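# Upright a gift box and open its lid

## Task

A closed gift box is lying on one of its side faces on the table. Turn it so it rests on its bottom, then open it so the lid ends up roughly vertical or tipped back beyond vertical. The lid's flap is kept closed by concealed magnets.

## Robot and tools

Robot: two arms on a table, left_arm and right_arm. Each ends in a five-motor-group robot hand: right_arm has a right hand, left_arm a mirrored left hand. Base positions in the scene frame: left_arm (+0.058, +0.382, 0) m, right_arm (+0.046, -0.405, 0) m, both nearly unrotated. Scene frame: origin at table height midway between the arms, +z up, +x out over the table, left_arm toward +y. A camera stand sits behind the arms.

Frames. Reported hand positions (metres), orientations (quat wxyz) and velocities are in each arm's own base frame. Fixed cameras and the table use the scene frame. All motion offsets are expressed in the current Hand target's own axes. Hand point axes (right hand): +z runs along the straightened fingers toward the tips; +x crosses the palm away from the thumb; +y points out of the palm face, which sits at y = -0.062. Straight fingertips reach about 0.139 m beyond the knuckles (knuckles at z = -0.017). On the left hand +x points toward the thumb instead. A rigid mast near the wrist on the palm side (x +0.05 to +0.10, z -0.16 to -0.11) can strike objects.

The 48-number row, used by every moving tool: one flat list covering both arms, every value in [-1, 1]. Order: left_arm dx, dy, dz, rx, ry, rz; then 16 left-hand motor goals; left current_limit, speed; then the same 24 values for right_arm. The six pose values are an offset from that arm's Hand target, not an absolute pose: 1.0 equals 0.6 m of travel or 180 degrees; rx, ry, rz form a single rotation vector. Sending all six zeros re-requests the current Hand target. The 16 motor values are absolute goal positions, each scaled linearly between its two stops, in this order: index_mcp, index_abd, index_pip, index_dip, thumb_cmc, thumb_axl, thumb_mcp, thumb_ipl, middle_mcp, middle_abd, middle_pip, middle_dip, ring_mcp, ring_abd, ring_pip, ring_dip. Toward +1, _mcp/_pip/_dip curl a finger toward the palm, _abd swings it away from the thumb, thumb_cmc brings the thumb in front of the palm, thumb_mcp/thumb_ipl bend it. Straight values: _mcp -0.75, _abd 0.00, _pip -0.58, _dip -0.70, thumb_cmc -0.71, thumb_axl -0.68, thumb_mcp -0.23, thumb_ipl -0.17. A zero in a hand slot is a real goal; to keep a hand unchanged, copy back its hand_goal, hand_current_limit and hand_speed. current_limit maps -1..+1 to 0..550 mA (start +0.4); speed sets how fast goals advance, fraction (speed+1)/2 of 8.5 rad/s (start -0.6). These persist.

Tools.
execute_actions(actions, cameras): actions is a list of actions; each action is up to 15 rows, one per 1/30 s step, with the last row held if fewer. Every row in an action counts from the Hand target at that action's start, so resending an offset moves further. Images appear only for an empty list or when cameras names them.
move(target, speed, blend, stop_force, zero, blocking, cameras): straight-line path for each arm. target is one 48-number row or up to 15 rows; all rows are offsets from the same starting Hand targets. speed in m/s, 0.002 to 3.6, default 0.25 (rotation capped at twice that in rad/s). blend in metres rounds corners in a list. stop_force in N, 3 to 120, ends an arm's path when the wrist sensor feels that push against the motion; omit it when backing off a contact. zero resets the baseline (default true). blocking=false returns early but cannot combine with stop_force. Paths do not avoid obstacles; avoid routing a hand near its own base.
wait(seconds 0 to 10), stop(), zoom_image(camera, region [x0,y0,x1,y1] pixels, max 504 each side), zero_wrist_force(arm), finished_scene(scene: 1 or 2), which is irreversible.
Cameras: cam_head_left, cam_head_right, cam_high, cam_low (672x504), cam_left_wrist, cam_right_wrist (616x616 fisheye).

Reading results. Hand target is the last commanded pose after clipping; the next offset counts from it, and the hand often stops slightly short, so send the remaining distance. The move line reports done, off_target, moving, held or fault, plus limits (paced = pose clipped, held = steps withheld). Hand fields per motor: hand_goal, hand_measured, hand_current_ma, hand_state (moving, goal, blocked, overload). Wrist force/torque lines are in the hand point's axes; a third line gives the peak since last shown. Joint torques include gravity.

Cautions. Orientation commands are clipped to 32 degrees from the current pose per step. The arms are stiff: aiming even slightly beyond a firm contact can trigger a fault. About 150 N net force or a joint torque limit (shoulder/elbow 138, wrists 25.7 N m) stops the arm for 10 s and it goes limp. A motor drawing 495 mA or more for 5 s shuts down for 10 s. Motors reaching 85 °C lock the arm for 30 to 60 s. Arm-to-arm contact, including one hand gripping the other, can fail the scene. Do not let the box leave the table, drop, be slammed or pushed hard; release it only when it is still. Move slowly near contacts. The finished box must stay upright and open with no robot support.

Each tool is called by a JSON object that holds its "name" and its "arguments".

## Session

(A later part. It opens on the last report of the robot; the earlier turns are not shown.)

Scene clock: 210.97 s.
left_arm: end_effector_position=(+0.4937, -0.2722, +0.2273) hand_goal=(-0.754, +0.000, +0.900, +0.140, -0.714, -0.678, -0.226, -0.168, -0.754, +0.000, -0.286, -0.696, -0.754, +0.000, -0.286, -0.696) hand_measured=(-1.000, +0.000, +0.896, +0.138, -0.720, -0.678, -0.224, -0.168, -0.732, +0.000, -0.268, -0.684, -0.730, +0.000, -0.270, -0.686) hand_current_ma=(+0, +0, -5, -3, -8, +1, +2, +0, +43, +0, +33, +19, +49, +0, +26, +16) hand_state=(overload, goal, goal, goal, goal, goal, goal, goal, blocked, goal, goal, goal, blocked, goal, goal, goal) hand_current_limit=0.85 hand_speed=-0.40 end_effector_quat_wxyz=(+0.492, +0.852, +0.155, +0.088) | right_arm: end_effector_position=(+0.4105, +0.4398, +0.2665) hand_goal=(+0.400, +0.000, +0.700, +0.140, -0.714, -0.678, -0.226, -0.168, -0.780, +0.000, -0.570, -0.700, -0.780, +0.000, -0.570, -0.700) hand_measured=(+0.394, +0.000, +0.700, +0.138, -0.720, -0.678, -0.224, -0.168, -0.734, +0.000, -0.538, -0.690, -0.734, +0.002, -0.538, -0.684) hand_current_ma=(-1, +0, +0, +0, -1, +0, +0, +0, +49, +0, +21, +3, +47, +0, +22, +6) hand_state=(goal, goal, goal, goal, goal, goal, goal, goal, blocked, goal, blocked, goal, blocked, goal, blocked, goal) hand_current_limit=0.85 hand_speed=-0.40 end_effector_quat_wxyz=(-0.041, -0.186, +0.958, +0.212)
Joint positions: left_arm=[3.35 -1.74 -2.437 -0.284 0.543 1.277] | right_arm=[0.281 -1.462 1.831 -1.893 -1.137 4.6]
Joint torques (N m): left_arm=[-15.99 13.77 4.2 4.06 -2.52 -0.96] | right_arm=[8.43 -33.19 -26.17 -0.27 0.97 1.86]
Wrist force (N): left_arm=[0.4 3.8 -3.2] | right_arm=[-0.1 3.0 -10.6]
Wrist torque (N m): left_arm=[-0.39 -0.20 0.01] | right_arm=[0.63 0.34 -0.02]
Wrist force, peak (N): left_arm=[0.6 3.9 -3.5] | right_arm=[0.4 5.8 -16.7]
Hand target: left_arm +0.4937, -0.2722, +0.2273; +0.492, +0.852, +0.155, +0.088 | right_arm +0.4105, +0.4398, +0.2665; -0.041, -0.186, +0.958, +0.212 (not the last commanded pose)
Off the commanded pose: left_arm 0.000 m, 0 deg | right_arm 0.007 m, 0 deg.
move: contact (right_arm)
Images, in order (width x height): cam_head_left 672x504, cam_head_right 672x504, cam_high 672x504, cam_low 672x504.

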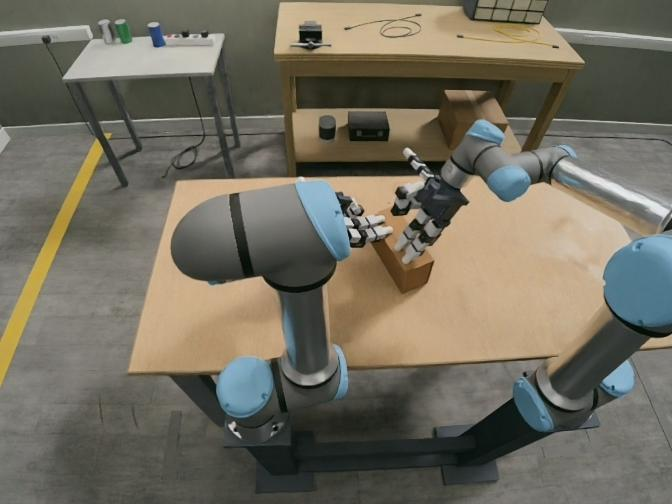

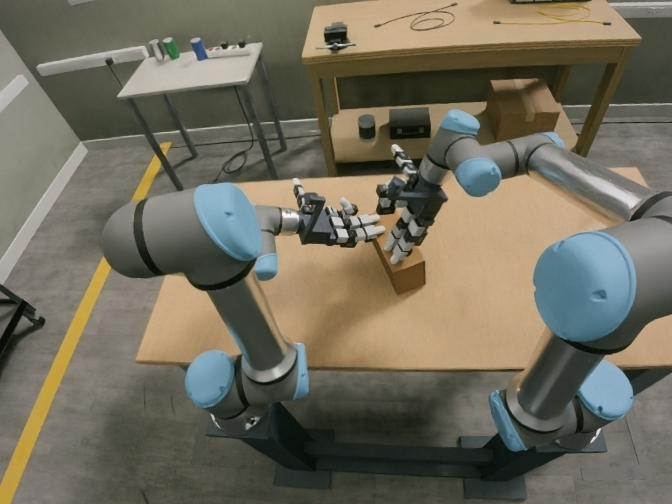

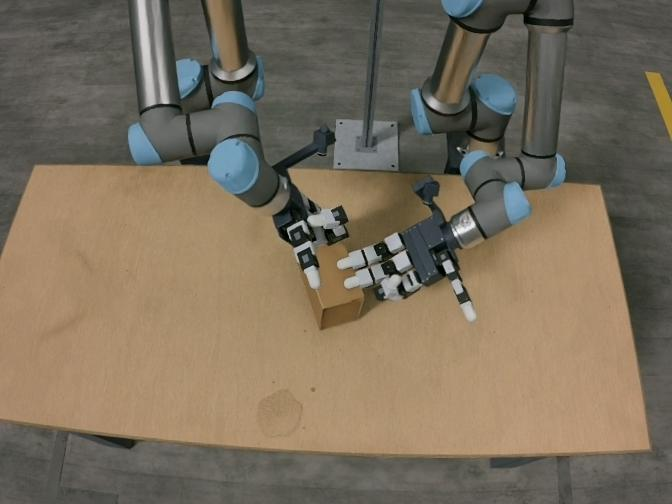

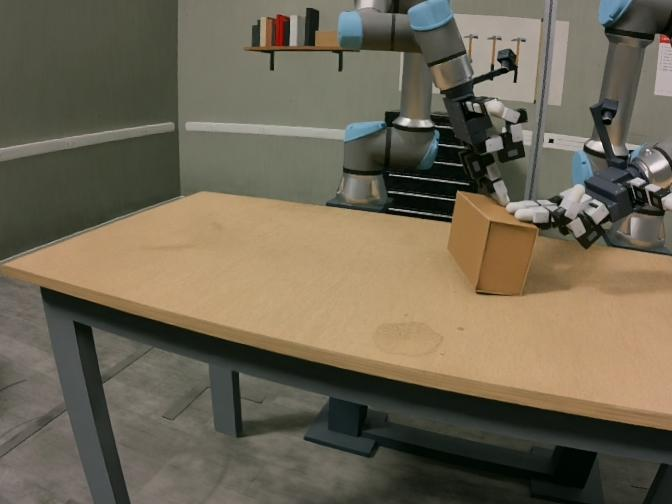

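{"name": "move", "arguments": {"target": [0,0.0108,-0.0063,0,0,0,-0.754,0,0.9,0.14,-0.714,-0.678,-0.226,-0.168,-0.753,0,-0.285,-0.695,-0.753,0,-0.285,-0.695,0.85,-0.4,0,0.0028,-0.006,0,0,0,0.4,0,0.7,0.14,-0.714,-0.678,-0.226,-0.168,-0.78,0,-0.57,-0.7,-0.78,0,-0.57,-0.7,0.85,-0.4], "speed": 0.03, "cameras": ["cam_high","cam_low","cam_head_left","cam_head_right"]}}

{"name": "zoom_image", "arguments": {"camera": "cam_head_left", "region": [340, 180, 460, 300]}}

{"name": "zoom_image", "arguments": {"camera": "cam_high", "region": [270, 200, 390, 340]}}

{"name": "zoom_image", "arguments": {"camera": "cam_low", "region": [440, 180, 560, 300]}}

Scene clock: 217.00 s.
left_arm: end_effector_position=(+0.4936, -0.2722, +0.2348) hand_goal=(-0.754, +0.000, +0.900, +0.140, -0.714, -0.678, -0.226, -0.168, -0.754, +0.000, -0.286, -0.696, -0.754, +0.000, -0.286, -0.696) hand_measured=(-1.000, +0.000, +0.896, +0.138, -0.720, -0.678, -0.224, -0.168, -0.760, +0.000, -0.286, -0.694, -0.760, +0.000, -0.286, -0.694) hand_current_ma=(+0, +0, -5, -3, -8, +1, +2, +0, -6, +0, +0, +2, -8, +0, +0, +3) hand_state=(overload, goal, goal, goal, goal, goal, goal, goal, goal, goal, goal, goal, goal, goal, goal, goal) hand_current_limit=0.85 hand_speed=-0.40 end_effector_quat_wxyz=(+0.492, +0.852, +0.155, +0.088) | right_arm: end_effector_position=(+0.4105, +0.4398, +0.2704) hand_goal=(+0.400, +0.000, +0.700, +0.140, -0.714, -0.678, -0.226, -0.168, -0.780, +0.000, -0.570, -0.700, -0.780, +0.000, -0.570, -0.700) hand_measured=(+0.394, +0.000, +0.700, +0.138, -0.720, -0.678, -0.224, -0.168, -0.772, +0.000, -0.562, -0.696, -0.772, +0.002, -0.562, -0.694) hand_current_ma=(-1, +0, +0, +0, -1, +0, +0, +0, +2, +0, +2, +1, +2, +0, +2, +1) hand_state=(goal, goal, goal, goal, goal, goal, goal, goal, goal, goal, goal, goal, goal, goal, goal, goal) hand_current_limit=0.85 hand_speed=-0.40 end_effector_quat_wxyz=(-0.041, -0.186, +0.958, +0.212)
Joint positions: left_arm=[3.35 -1.717 -2.431 -0.313 0.543 1.277] | right_arm=[0.281 -1.465 1.824 -1.882 -1.137 4.6]
Joint torques (N m): left_arm=[-2.95 28.59 21.77 1.55 -2.49 1.27] | right_arm=[8.09 -36.01 -29.35 -0.62 1.41 1.69]
Wrist force (N): left_arm=[0.6 1.3 -0.1] | right_arm=[-0.2 1.0 -3.1]
Wrist torque (N m): left_arm=[-0.30 -0.09 0.10] | right_arm=[0.15 0.06 -0.12]
Wrist force, peak (N): left_arm=[0.6 4.1 -3.1] | right_arm=[-0.2 2.9 -11.1]
Hand target: left_arm +0.4937, -0.2722, +0.2348; +0.492, +0.852, +0.155, +0.088 | right_arm +0.4105, +0.4398, +0.2704; -0.041, -0.186, +0.958, +0.212
Off the commanded pose: left_arm 0.000 m, 0 deg | right_arm 0.000 m, 0 deg.
move: done
Images, in order (width x height): cam_head_left 672x504, cam_head_right 672x504, cam_high 672x504, cam_low 672x504.

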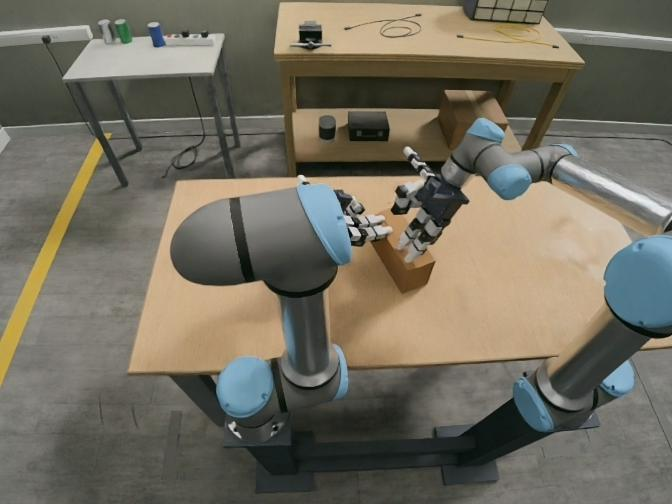

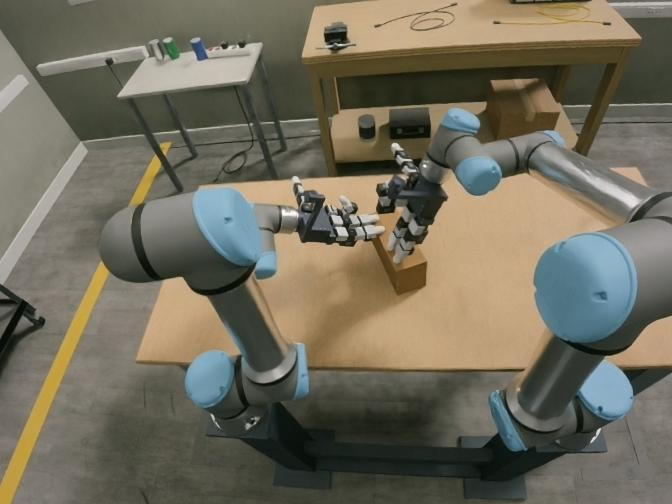

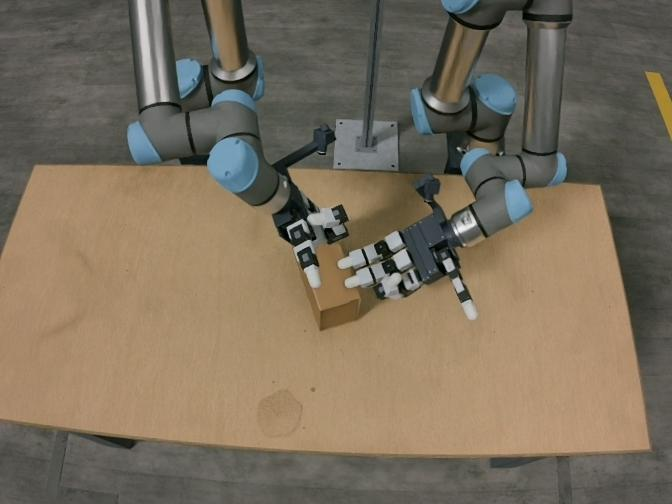

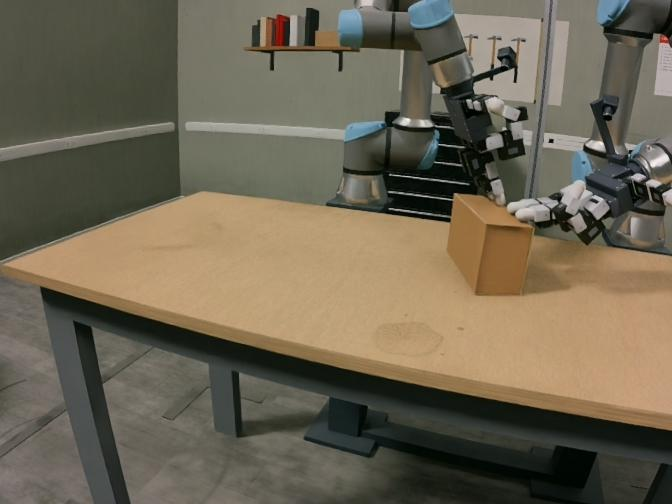

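Scaled by 4.200 from the camera's 672x504 image, which has a finer 960x720 frame.

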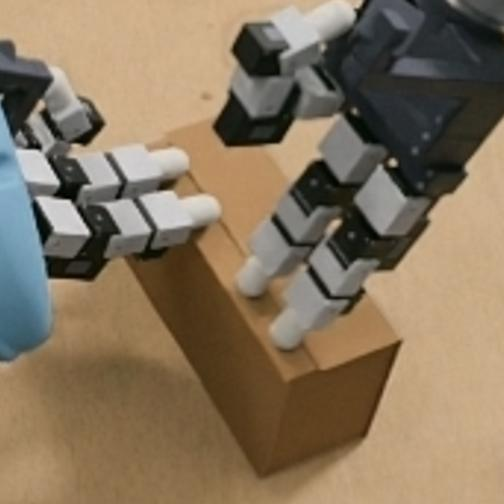

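Scaled by 3.600 from the camera's 672x504 image, which has a finer 960x720 frame.

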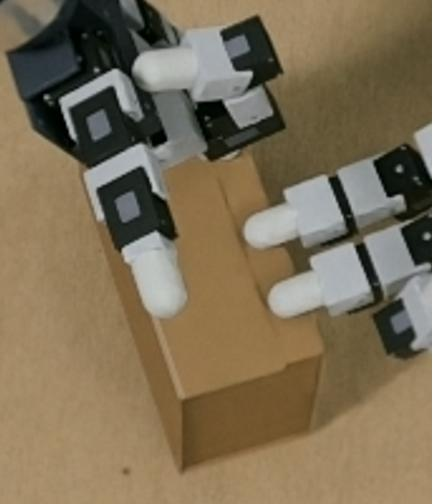

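Scaled by 4.200 from the camera's 672x504 image, which has a finer 960x720 frame.

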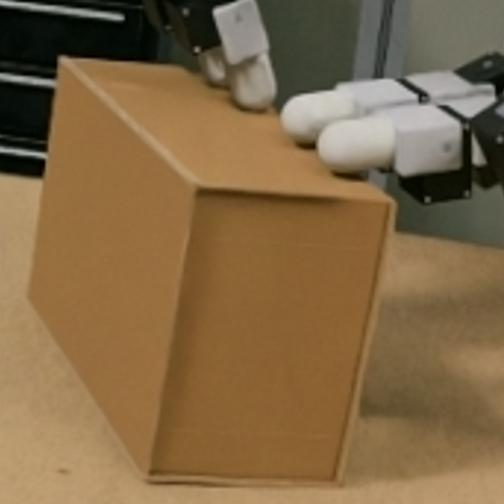

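{"name": "move", "arguments": {"target": [0,0,0,0,0,0,-0.754,0,0.9,0.14,-0.714,-0.678,-0.226,-0.168,-0.753,0,-0.285,-0.695,-0.753,0,-0.285,-0.695,0.85,-0.4,0,0.0002,0.0075,0,0,0,0.4,0,0.7,0.14,-0.714,-0.678,-0.226,-0.168,-0.8,0,-0.57,-0.7,-0.8,0,-0.57,-0.7,0.85,-0.4], "speed": 0.03}}

{"name": "move", "arguments": {"target": [0,0.0167,0.0289,0,0,0,-0.754,0,0.9,0.14,-0.714,-0.678,-0.226,-0.168,-0.753,0,-0.285,-0.695,-0.753,0,-0.285,-0.695,0.85,-0.4,0,0,0,0,0,0,0.4,0,0.7,0.14,-0.714,-0.678,-0.226,-0.168,-0.8,0,-0.57,-0.7,-0.8,0,-0.57,-0.7,0.85,-0.4], "speed": 0.02, "stop_force": 28, "cameras": ["cam_high","cam_low","cam_head_left"]}}

{"name": "zoom_image", "arguments": {"camera": "cam_head_left", "region": [340, 180, 460, 300]}}

{"name": "zoom_image", "arguments": {"camera": "cam_low", "region": [440, 180, 560, 300]}}

Scene clock: 224.90 s.
left_arm: end_effector_position=(+0.4937, -0.2722, +0.2348) hand_goal=(-0.754, +0.000, +0.900, +0.140, -0.714, -0.678, -0.226, -0.168, -0.754, +0.000, -0.286, -0.696, -0.754, +0.000, -0.286, -0.696) hand_measured=(-1.000, +0.000, +0.896, +0.138, -0.720, -0.678, -0.224, -0.168, -0.758, +0.000, -0.284, -0.694, -0.758, +0.000, -0.286, -0.694) hand_current_ma=(+0, +0, -5, -3, -8, +1, +2, +0, -4, +0, +1, +2, -5, +0, +0, +3) hand_state=(overload, goal, goal, goal, goal, goal, goal, goal, goal, goal, goal, goal, goal, goal, goal, goal) hand_current_limit=0.85 hand_speed=-0.40 end_effector_quat_wxyz=(+0.492, +0.852, +0.155, +0.088) | right_arm: end_effector_position=(+0.4097, +0.4416, +0.2665) hand_goal=(+0.400, +0.000, +0.700, +0.140, -0.714, -0.678, -0.226, -0.168, -0.800, +0.000, -0.570, -0.700, -0.800, +0.000, -0.570, -0.700) hand_measured=(+0.394, +0.000, +0.700, +0.138, -0.720, -0.678, -0.224, -0.168, -0.744, +0.000, -0.532, -0.686, -0.746, +0.002, -0.534, -0.682) hand_current_ma=(-1, +0, +0, +0, -1, +0, +0, +0, +68, +0, +29, +5, +64, +0, +29, +8) hand_state=(goal, goal, goal, goal, goal, goal, goal, goal, blocked, goal, blocked, goal, blocked, goal, blocked, goal) hand_current_limit=0.85 hand_speed=-0.40 end_effector_quat_wxyz=(-0.041, -0.186, +0.958, +0.212)
Joint positions: left_arm=[3.35 -1.717 -2.431 -0.313 0.543 1.278] | right_arm=[0.285 -1.461 1.831 -1.895 -1.137 4.604]
Joint torques (N m): left_arm=[10.48 28.67 21.87 1.52 0.83 1.43] | right_arm=[11.2 -10.83 -7.07 -3.06 1.5 1.83]
Wrist force (N): left_arm=[0.7 1.7 -1.6] | right_arm=[0.0 6.4 -15.6]
Wrist torque (N m): left_arm=[-0.28 -0.17 0.08] | right_arm=[0.68 0.57 0.14]
Wrist force, peak (N): left_arm=[0.8 1.7 -2.8] | right_arm=[0.3 5.7 -18.7]
Hand target: left_arm +0.4937, -0.2722, +0.2348; +0.492, +0.852, +0.155, +0.088 | right_arm +0.4097, +0.4417, +0.2664; -0.041, -0.186, +0.958, +0.212
Off the commanded pose: left_arm 0.000 m, 0 deg | right_arm 0.000 m, 0 deg.
move: done

Scene clock: 226.90 s.
left_arm: end_effector_position=(+0.5007, -0.2909, +0.2348) hand_goal=(-0.754, +0.000, +0.900, +0.140, -0.714, -0.678, -0.226, -0.168, -0.754, +0.000, -0.286, -0.696, -0.754, +0.000, -0.286, -0.696) hand_measured=(-1.000, +0.000, +0.896, +0.138, -0.720, -0.678, -0.224, -0.168, -0.760, +0.000, -0.286, -0.694, -0.748, +0.002, -0.290, -0.694) hand_current_ma=(+0, +0, -5, -3, -8, +1, +2, +0, -6, +0, +0, +2, +7, +1, -4, +3) hand_state=(overload, goal, goal, goal, goal, goal, goal, goal, goal, goal, goal, goal, goal, goal, goal, goal) hand_current_limit=0.85 hand_speed=-0.40 end_effector_quat_wxyz=(+0.492, +0.852, +0.155, +0.088) | right_arm: end_effector_position=(+0.4098, +0.4417, +0.2665) hand_goal=(+0.400, +0.000, +0.700, +0.140, -0.714, -0.678, -0.226, -0.168, -0.800, +0.000, -0.570, -0.700, -0.800, +0.000, -0.570, -0.700) hand_measured=(+0.394, +0.000, +0.700, +0.138, -0.720, -0.678, -0.224, -0.168, -0.748, +0.012, -0.556, -0.716, -0.752, +0.012, -0.534, -0.684) hand_current_ma=(-1, +0, +0, +0, -1, +0, +0, +0, +61, +3, +5, -6, +50, +3, +26, +6) hand_state=(goal, goal, goal, goal, goal, goal, goal, goal, blocked, goal, goal, goal, blocked, goal, blocked, goal) hand_current_limit=0.85 hand_speed=-0.40 end_effector_quat_wxyz=(-0.041, -0.186, +0.958, +0.212)
Joint positions: left_arm=[3.297 -1.765 -2.405 -0.209 0.558 1.181] | right_arm=[0.285 -1.461 1.831 -1.895 -1.137 4.604]
Joint torques (N m): left_arm=[-24.29 10.13 18.16 3.05 1.81 -1.07] | right_arm=[9.25 -6.93 0.57 2.71 1.6 1.7]
Wrist force (N): left_arm=[4.0 3.0 -27.6] | right_arm=[1.4 3.5 -67.9]
Wrist torque (N m): left_arm=[1.82 -1.97 0.28] | right_arm=[5.01 2.11 0.17]
Wrist force, peak (N): left_arm=[4.4 3.1 -27.9] | right_arm=[1.0 3.7 -68.1]
Hand target: left_arm +0.5007, -0.2909, +0.2348; +0.492, +0.852, +0.155, +0.088 | right_arm +0.4098, +0.4417, +0.2665; -0.041, -0.186, +0.958, +0.212
Off the commanded pose: left_arm 0.000 m, 0 deg | right_arm 0.000 m, 0 deg.
move: contact (right_arm)
Images, in order (width x height): cam_head_left 672x504, cam_high 672x504, cam_low 672x504.

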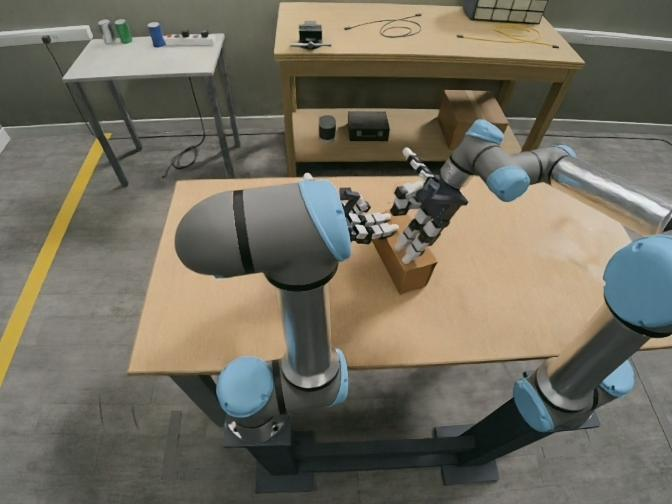

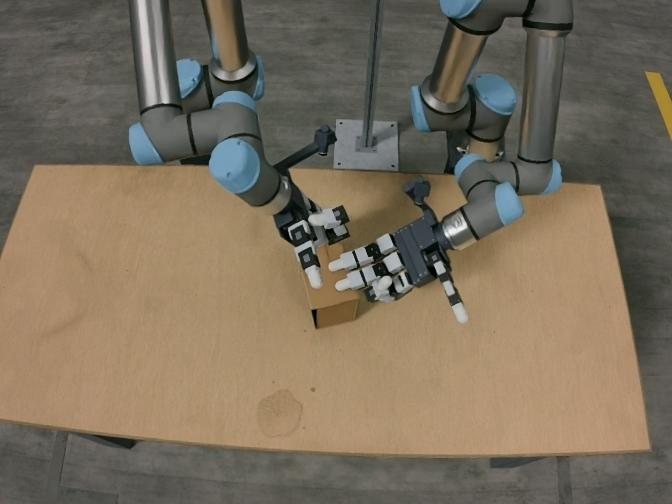

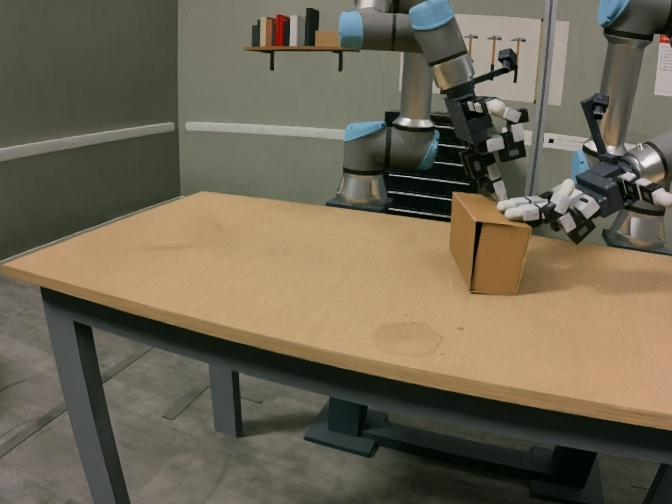

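Scaled by 4.200 from the camera's 672x504 image, which has a finer 960x720 frame.

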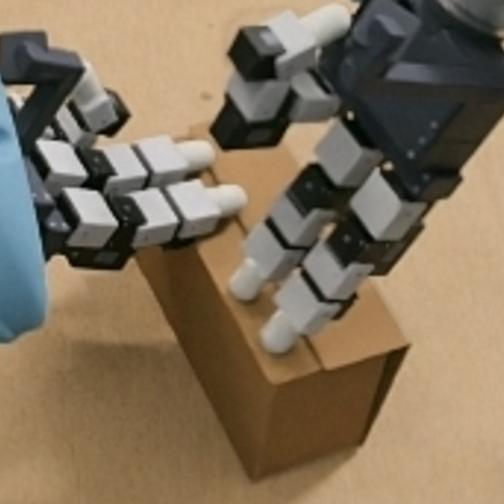

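Scaled by 4.200 from the camera's 672x504 image, which has a finer 960x720 frame.

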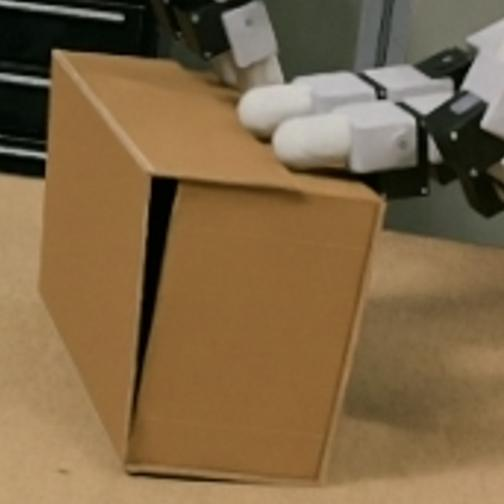

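{"name": "move", "arguments": {"target": [0,0.0333,0.0577,0,0,0,-0.754,0,0.9,0.14,-0.714,-0.678,-0.226,-0.168,-0.753,0,-0.285,-0.695,-0.753,0,-0.285,-0.695,0.85,-0.4,0,0.0014,-0.003,0,0,0,0.4,0,0.7,0.14,-0.714,-0.678,-0.226,-0.168,-0.8,0,-0.57,-0.7,-0.8,0,-0.57,-0.7,0.85,-0.4], "speed": 0.04, "stop_force": 35, "cameras": ["cam_high","cam_low","cam_head_left"]}}

{"name": "zoom_image", "arguments": {"camera": "cam_head_left", "region": [340, 180, 460, 300]}}

{"name": "zoom_image", "arguments": {"camera": "cam_low", "region": [420, 160, 560, 300]}}

Scene clock: 232.57 s.
left_arm: end_effector_position=(+0.5067, -0.3073, +0.2349) hand_goal=(-0.754, +0.000, +0.900, +0.140, -0.714, -0.678, -0.226, -0.168, -0.754, +0.000, -0.286, -0.696, -0.754, +0.000, -0.286, -0.696) hand_measured=(-1.000, +0.000, +0.896, +0.138, -0.720, -0.678, -0.224, -0.168, -0.760, +0.000, -0.286, -0.694, -0.738, +0.010, -0.316, -0.694) hand_current_ma=(+0, +0, -5, -3, -9, +1, +2, +0, -7, +0, +0, +2, +31, +14, -61, +2) hand_state=(overload, goal, goal, goal, goal, goal, goal, goal, goal, goal, goal, goal, goal, goal, blocked, goal) hand_current_limit=0.85 hand_speed=-0.40 end_effector_quat_wxyz=(+0.492, +0.852, +0.155, +0.088) | right_arm: end_effector_position=(+0.4100, +0.4417, +0.2671) hand_goal=(+0.400, +0.000, +0.700, +0.140, -0.714, -0.678, -0.226, -0.168, -0.800, +0.000, -0.570, -0.700, -0.800, +0.000, -0.570, -0.700) hand_measured=(+0.394, +0.000, +0.700, +0.138, -0.720, -0.678, -0.224, -0.168, -0.722, +0.036, -0.642, -0.794, -0.764, +0.028, -0.548, -0.690) hand_current_ma=(-1, +0, +0, +0, -1, +0, +0, +0, +128, +21, -97, -162, +32, +13, +12, +3) hand_state=(goal, goal, goal, goal, goal, goal, goal, goal, blocked, blocked, blocked, blocked, blocked, blocked, blocked, goal) hand_current_limit=0.85 hand_speed=-0.40 end_effector_quat_wxyz=(-0.040, -0.186, +0.958, +0.212)
Joint positions: left_arm=[3.253 -1.804 -2.378 -0.134 0.574 1.105] | right_arm=[0.285 -1.462 1.83 -1.895 -1.137 4.604]
Joint torques (N m): left_arm=[2.63 25.81 0.79 -0.11 -2.88 1.55] | right_arm=[27.73 33.66 29.88 6.28 -5.28 1.55]
Wrist force (N): left_arm=[6.1 3.0 -32.4] | right_arm=[-0.4 13.7 -108.1]
Wrist torque (N m): left_arm=[2.21 -2.34 0.23] | right_arm=[8.14 2.84 0.51]
Wrist force, peak (N): left_arm=[12.1 5.3 -71.1] | right_arm=[0.2 7.8 -124.1]
Hand target: left_arm +0.5067, -0.3073, +0.2349; +0.492, +0.852, +0.155, +0.088 (not the last commanded pose) | right_arm +0.4099, +0.4417, +0.2670; -0.041, -0.186, +0.958, +0.212 (not the last commanded pose)
Off the commanded pose: left_arm 0.023 m, 0 deg | right_arm 0.001 m, 0 deg.
move: contact (left_arm, right_arm)
Images, in order (width x height): cam_head_left 672x504, cam_high 672x504, cam_low 672x504.

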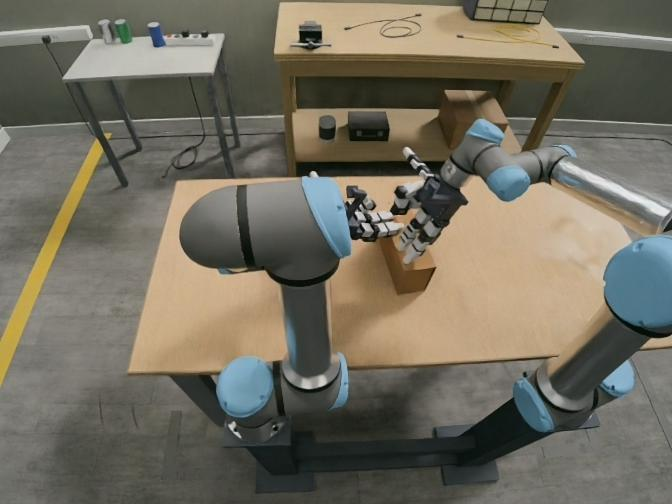

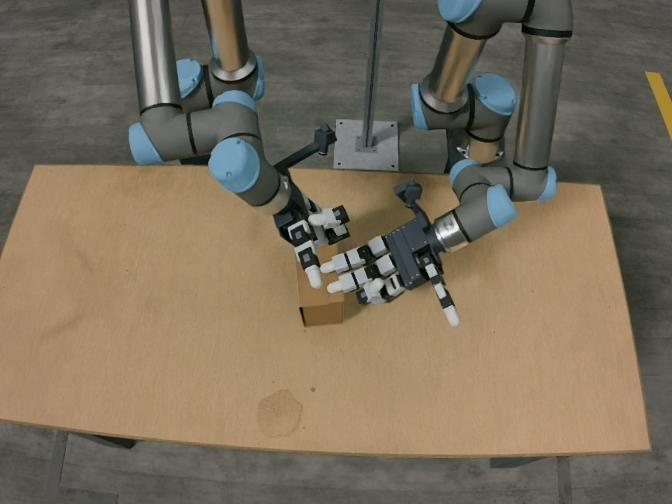

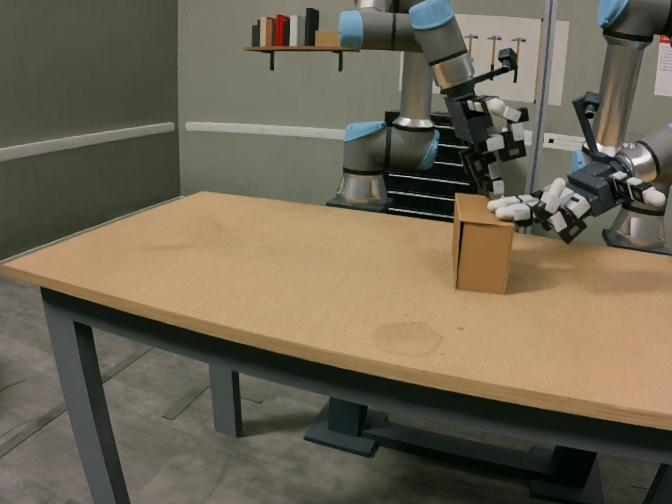

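Scaled by 4.200 from the camera's 672x504 image, which has a finer 960x720 frame.

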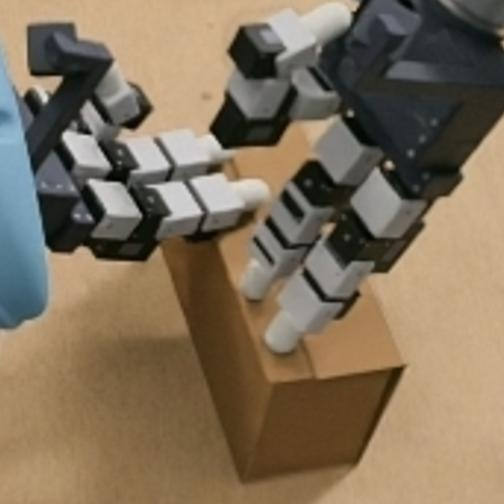

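Scaled by 3.600 from the camera's 672x504 image, which has a finer 960x720 frame.

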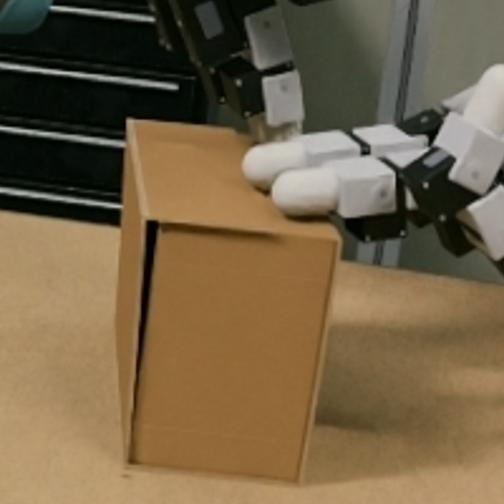

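{"name": "move", "arguments": {"target": [0,-0.0125,-0.0217,0,0,0,-0.754,0,0.9,0.14,-0.714,-0.678,-0.226,-0.168,-0.753,0,-0.285,-0.695,-0.753,0,-0.285,-0.695,0.85,-0.4,0,0.0065,-0.0139,0,0,0,0.4,0,0.7,0.14,-0.714,-0.678,-0.226,-0.168,-0.78,0,-0.57,-0.7,-0.78,0,-0.57,-0.7,0.85,-0.4], "speed": 0.03, "cameras": ["cam_high","cam_low","cam_head_left"]}}

{"name": "zoom_image", "arguments": {"camera": "cam_head_left", "region": [340, 180, 460, 300]}}

{"name": "zoom_image", "arguments": {"camera": "cam_low", "region": [420, 160, 560, 300]}}

{"name": "zoom_image", "arguments": {"camera": "cam_high", "region": [270, 200, 390, 340]}}

Scene clock: 238.33 s.
left_arm: end_effector_position=(+0.5015, -0.2932, +0.2349) hand_goal=(-0.754, +0.000, +0.900, +0.140, -0.714, -0.678, -0.226, -0.168, -0.754, +0.000, -0.286, -0.696, -0.754, +0.000, -0.286, -0.696) hand_measured=(-1.000, +0.000, +0.896, +0.138, -0.720, -0.678, -0.224, -0.168, -0.760, +0.000, -0.286, -0.694, -0.760, -0.004, -0.292, -0.694) hand_current_ma=(+0, +0, -5, -3, -9, +1, +2, +0, -7, +0, +0, +2, -8, -3, -6, +2) hand_state=(overload, goal, goal, goal, goal, goal, goal, goal, goal, goal, goal, goal, goal, goal, goal, goal) hand_current_limit=0.85 hand_speed=-0.40 end_effector_quat_wxyz=(+0.492, +0.852, +0.155, +0.088) | right_arm: end_effector_position=(+0.4099, +0.4417, +0.2762) hand_goal=(+0.400, +0.000, +0.700, +0.140, -0.714, -0.678, -0.226, -0.168, -0.780, +0.000, -0.570, -0.700, -0.780, +0.000, -0.570, -0.700) hand_measured=(+0.394, +0.000, +0.700, +0.138, -0.720, -0.678, -0.224, -0.168, -0.780, +0.002, -0.574, -0.702, -0.780, +0.002, -0.568, -0.698) hand_current_ma=(-1, +0, +0, +0, -1, +0, +0, +0, +0, +0, -1, +0, +0, +0, +0, +0) hand_state=(goal, goal, goal, goal, goal, goal, goal, goal, goal, goal, goal, goal, goal, goal, goal, goal) hand_current_limit=0.85 hand_speed=-0.40 end_effector_quat_wxyz=(-0.041, -0.186, +0.958, +0.212)
Joint positions: left_arm=[3.291 -1.77 -2.401 -0.2 0.56 1.171] | right_arm=[0.285 -1.469 1.814 -1.871 -1.137 4.604]
Joint torques (N m): left_arm=[14.38 31.57 5.53 1.56 -3.6 1.6] | right_arm=[-8.58 -38.2 -30.82 -1.3 3.46 0.81]
Wrist force (N): left_arm=[0.7 1.2 0.2] | right_arm=[0.3 0.7 -0.2]
Wrist torque (N m): left_arm=[-0.30 -0.14 -0.09] | right_arm=[0.02 -0.06 -0.09]
Wrist force, peak (N): left_arm=[6.3 3.0 -33.6] | right_arm=[-0.7 13.7 -108.7]
Hand target: left_arm +0.5015, -0.2932, +0.2349; +0.492, +0.852, +0.155, +0.088 | right_arm +0.4099, +0.4417, +0.2762; -0.041, -0.186, +0.958, +0.212
Off the commanded pose: left_arm 0.000 m, 0 deg | right_arm 0.000 m, 0 deg.
move: done
Images, in order (width x height): cam_head_left 672x504, cam_high 672x504, cam_low 672x504.

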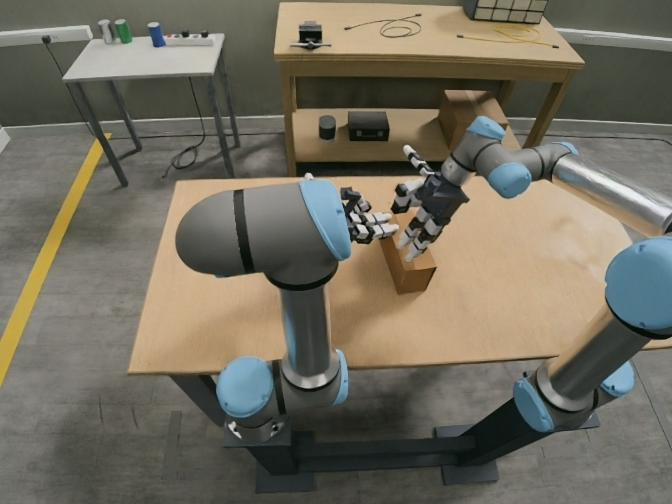

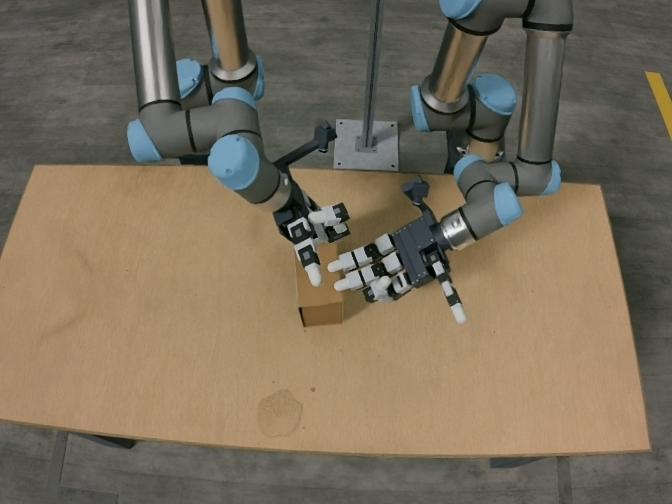

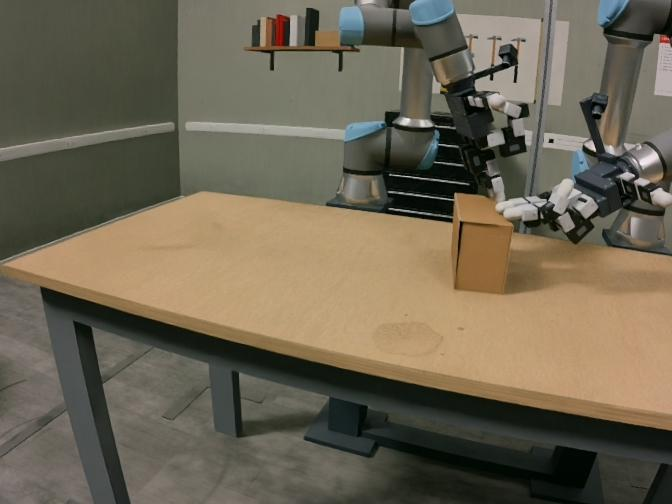

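Scaled by 4.200 from the camera's 672x504 image, which has a finer 960x720 frame.

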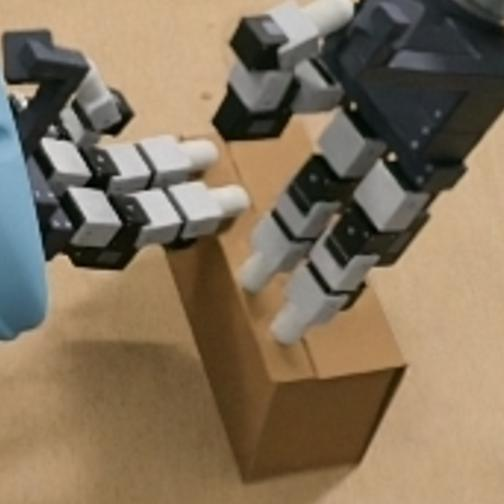

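Scaled by 3.600 from the camera's 672x504 image, which has a finer 960x720 frame.

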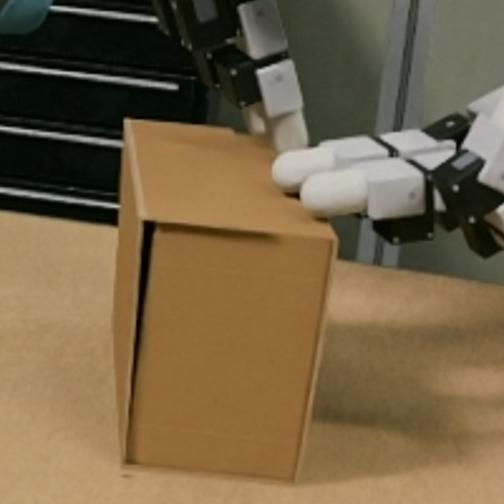

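Scaled by 3.600 from the camera's 672x504 image, which has a finer 960x720 frame.

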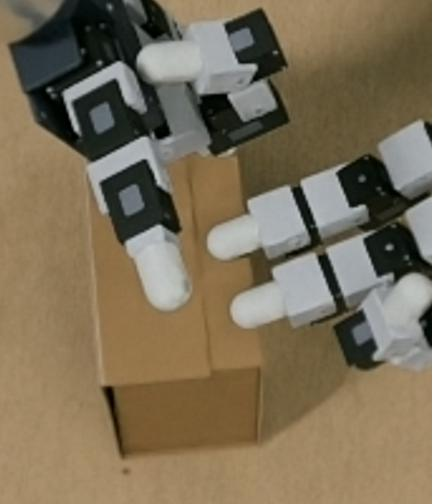

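{"name": "move", "arguments": {"target": [[0,0.0289,-0.0167,0,0,0,-0.754,0,0.9,0.14,-0.714,-0.678,-0.226,-0.168,-0.753,0,-0.285,-0.695,-0.753,0,-0.285,-0.695,0.85,-0.4,0,0.0176,-0.0378,0,0,0,0.4,0,0.7,0.14,-0.714,-0.678,-0.226,-0.168,-0.78,0,-0.57,-0.7,-0.78,0,-0.57,-0.7,0.85,-0.4],[-0.0452,0.041,0.0043,0,-0.0601,0.0347,-0.754,0,0.9,0.14,-0.714,-0.678,-0.226,-0.168,-0.753,0,-0.285,-0.695,-0.753,0,-0.285,-0.695,0.85,-0.4,0.0422,-0.004,-0.0478,0,-0.0293,0.0629,0.4,0,0.7,0.14,-0.714,-0.678,-0.226,-0.168,-0.78,0,-0.57,-0.7,-0.78,0,-0.57,-0.7,0.85,-0.4],[-0.0452,0.0121,0.0209,0,-0.0601,0.0347,-0.754,0,0.9,0.14,-0.714,-0.678,-0.226,-0.168,-0.753,0,-0.285,-0.695,-0.753,0,-0.285,-0.695,0.85,-0.4,0.0422,-0.0216,-0.0101,0,-0.0293,0.0629,0.4,0,0.7,0.14,-0.714,-0.678,-0.226,-0.168,-0.78,0,-0.57,-0.7,-0.78,0,-0.57,-0.7,0.85,-0.4]], "speed": 0.08, "blend": 0.003, "cameras": ["cam_high","cam_low","cam_head_left","cam_head_right"]}}

{"name": "zoom_image", "arguments": {"camera": "cam_head_left", "region": [340, 180, 460, 300]}}

{"name": "zoom_image", "arguments": {"camera": "cam_low", "region": [420, 160, 560, 300]}}

{"name": "zoom_image", "arguments": {"camera": "cam_high", "region": [270, 200, 390, 340]}}

Scene clock: 261.83 s.
left_arm: end_effector_position=(+0.4811, -0.3163, +0.2350) hand_goal=(-0.754, +0.000, +0.900, +0.140, -0.714, -0.678, -0.226, -0.168, -0.754, +0.000, -0.286, -0.696, -0.754, +0.000, -0.286, -0.696) hand_measured=(-1.000, +0.000, +0.896, +0.138, -0.720, -0.678, -0.224, -0.168, -0.760, +0.000, -0.286, -0.694, -0.760, -0.004, -0.292, -0.694) hand_current_ma=(+0, +0, -5, -3, -9, +1, +2, +0, -7, +0, +0, +2, -8, -3, -6, +2) hand_state=(overload, goal, goal, goal, goal, goal, goal, goal, goal, goal, goal, goal, goal, goal, goal, goal) hand_current_limit=0.85 hand_speed=-0.40 end_effector_quat_wxyz=(+0.499, +0.864, +0.061, +0.034) | right_arm: end_effector_position=(+0.3918, +0.4189, +0.2763) hand_goal=(+0.400, +0.000, +0.700, +0.140, -0.714, -0.678, -0.226, -0.168, -0.780, +0.000, -0.570, -0.700, -0.780, +0.000, -0.570, -0.700) hand_measured=(+0.394, +0.000, +0.700, +0.138, -0.720, -0.678, -0.224, -0.168, -0.780, +0.002, -0.574, -0.702, -0.780, +0.002, -0.568, -0.698) hand_current_ma=(-1, +0, +0, +0, -1, +0, +0, +0, +0, +0, -1, +0, +0, +0, +0, +0) hand_state=(goal, goal, goal, goal, goal, goal, goal, goal, goal, goal, goal, goal, goal, goal, goal, goal) hand_current_limit=0.85 hand_speed=-0.40 end_effector_quat_wxyz=(-0.017, -0.081, +0.973, +0.216)
Joint positions: left_arm=[3.268 -1.733 -2.31 -0.648 0.524 1.544] | right_arm=[0.259 -1.613 1.986 -1.989 -1.137 4.816]
Joint torques (N m): left_arm=[-15.45 16.35 7.74 4.09 -2.98 -1] | right_arm=[-5.28 -12.25 -13.78 -4.35 2.7 1.87]
Wrist force (N): left_arm=[0.6 1.3 0.1] | right_arm=[0.3 0.1 0.1]
Wrist torque (N m): left_arm=[-0.27 -0.15 -0.08] | right_arm=[-0.03 -0.07 -0.08]
Wrist force, peak (N): left_arm=[0.3 2.0 0.0] | right_arm=[-0.9 1.2 -0.7]
Hand target: left_arm +0.4812, -0.3163, +0.2350; +0.499, +0.864, +0.061, +0.034 | right_arm +0.3918, +0.4190, +0.2762; -0.017, -0.081, +0.973, +0.216
Off the commanded pose: left_arm 0.000 m, 0 deg | right_arm 0.000 m, 0 deg.
move: done
Images, in order (width x height): cam_head_left 672x504, cam_head_right 672x504, cam_high 672x504, cam_low 672x504.

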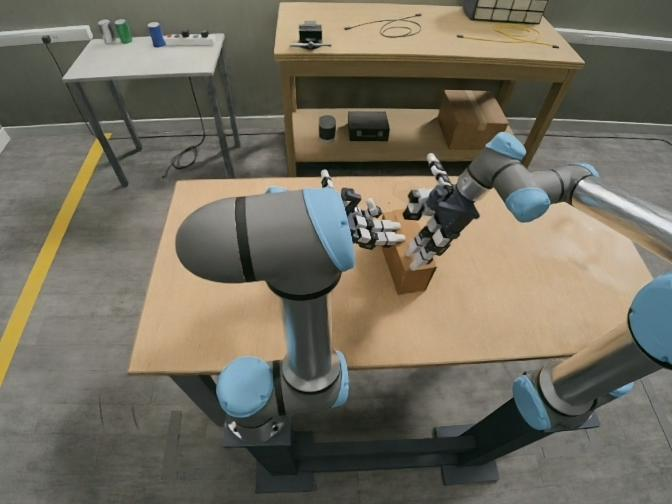

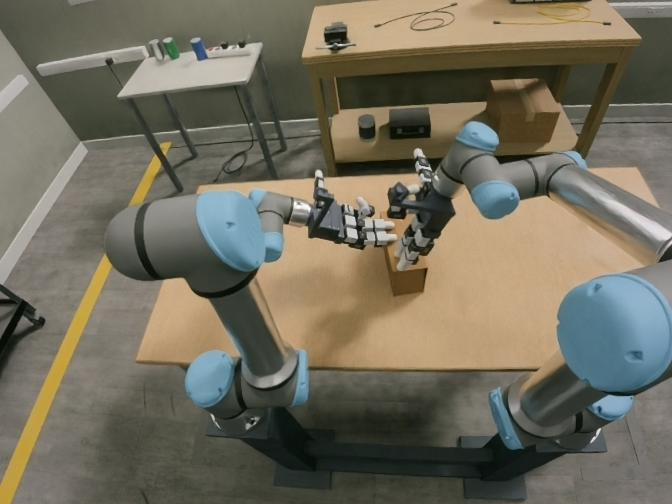

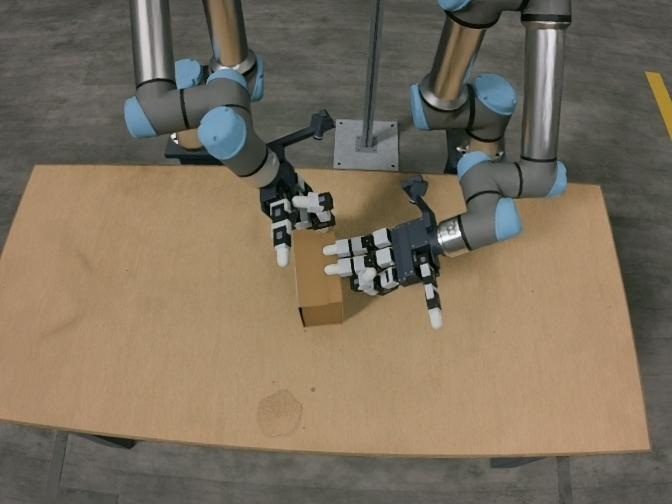

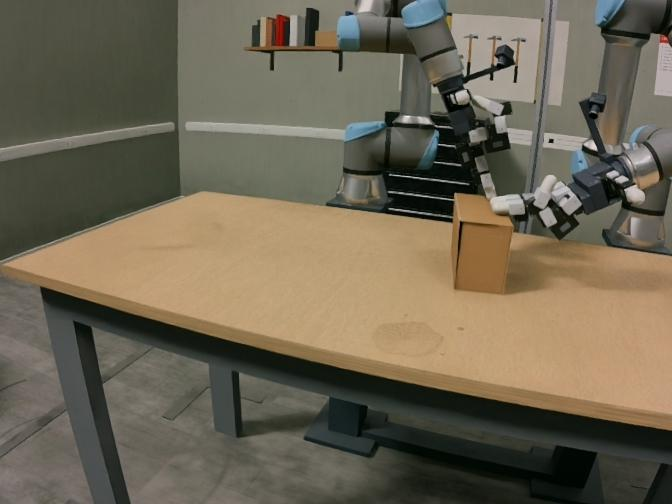

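Scaled by 4.200 from the camera's 672x504 image, which has a finer 960x720 frame.

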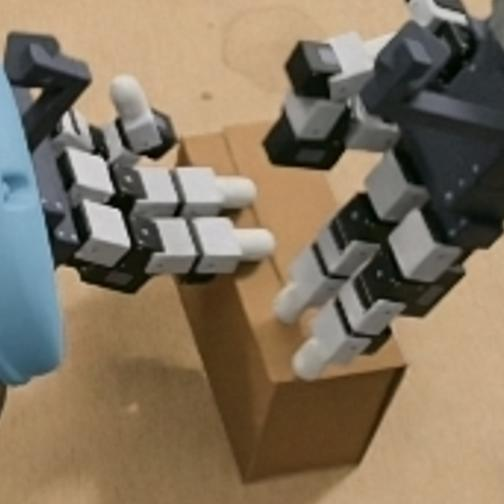

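Scaled by 3.600 from the camera's 672x504 image, which has a finer 960x720 frame.

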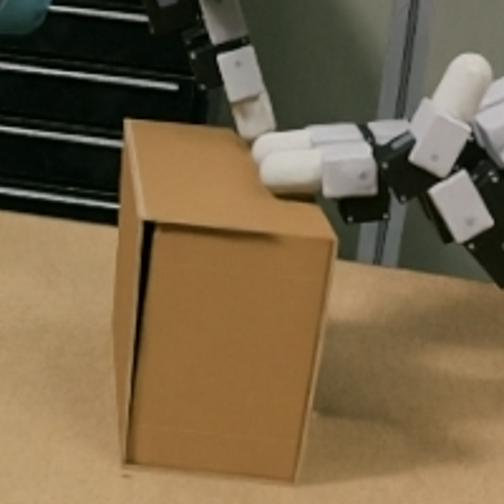

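Scaled by 3.600 from the camera's 672x504 image, which has a finer 960x720 frame.

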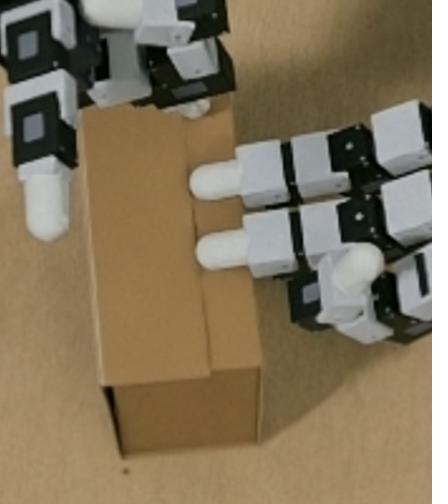

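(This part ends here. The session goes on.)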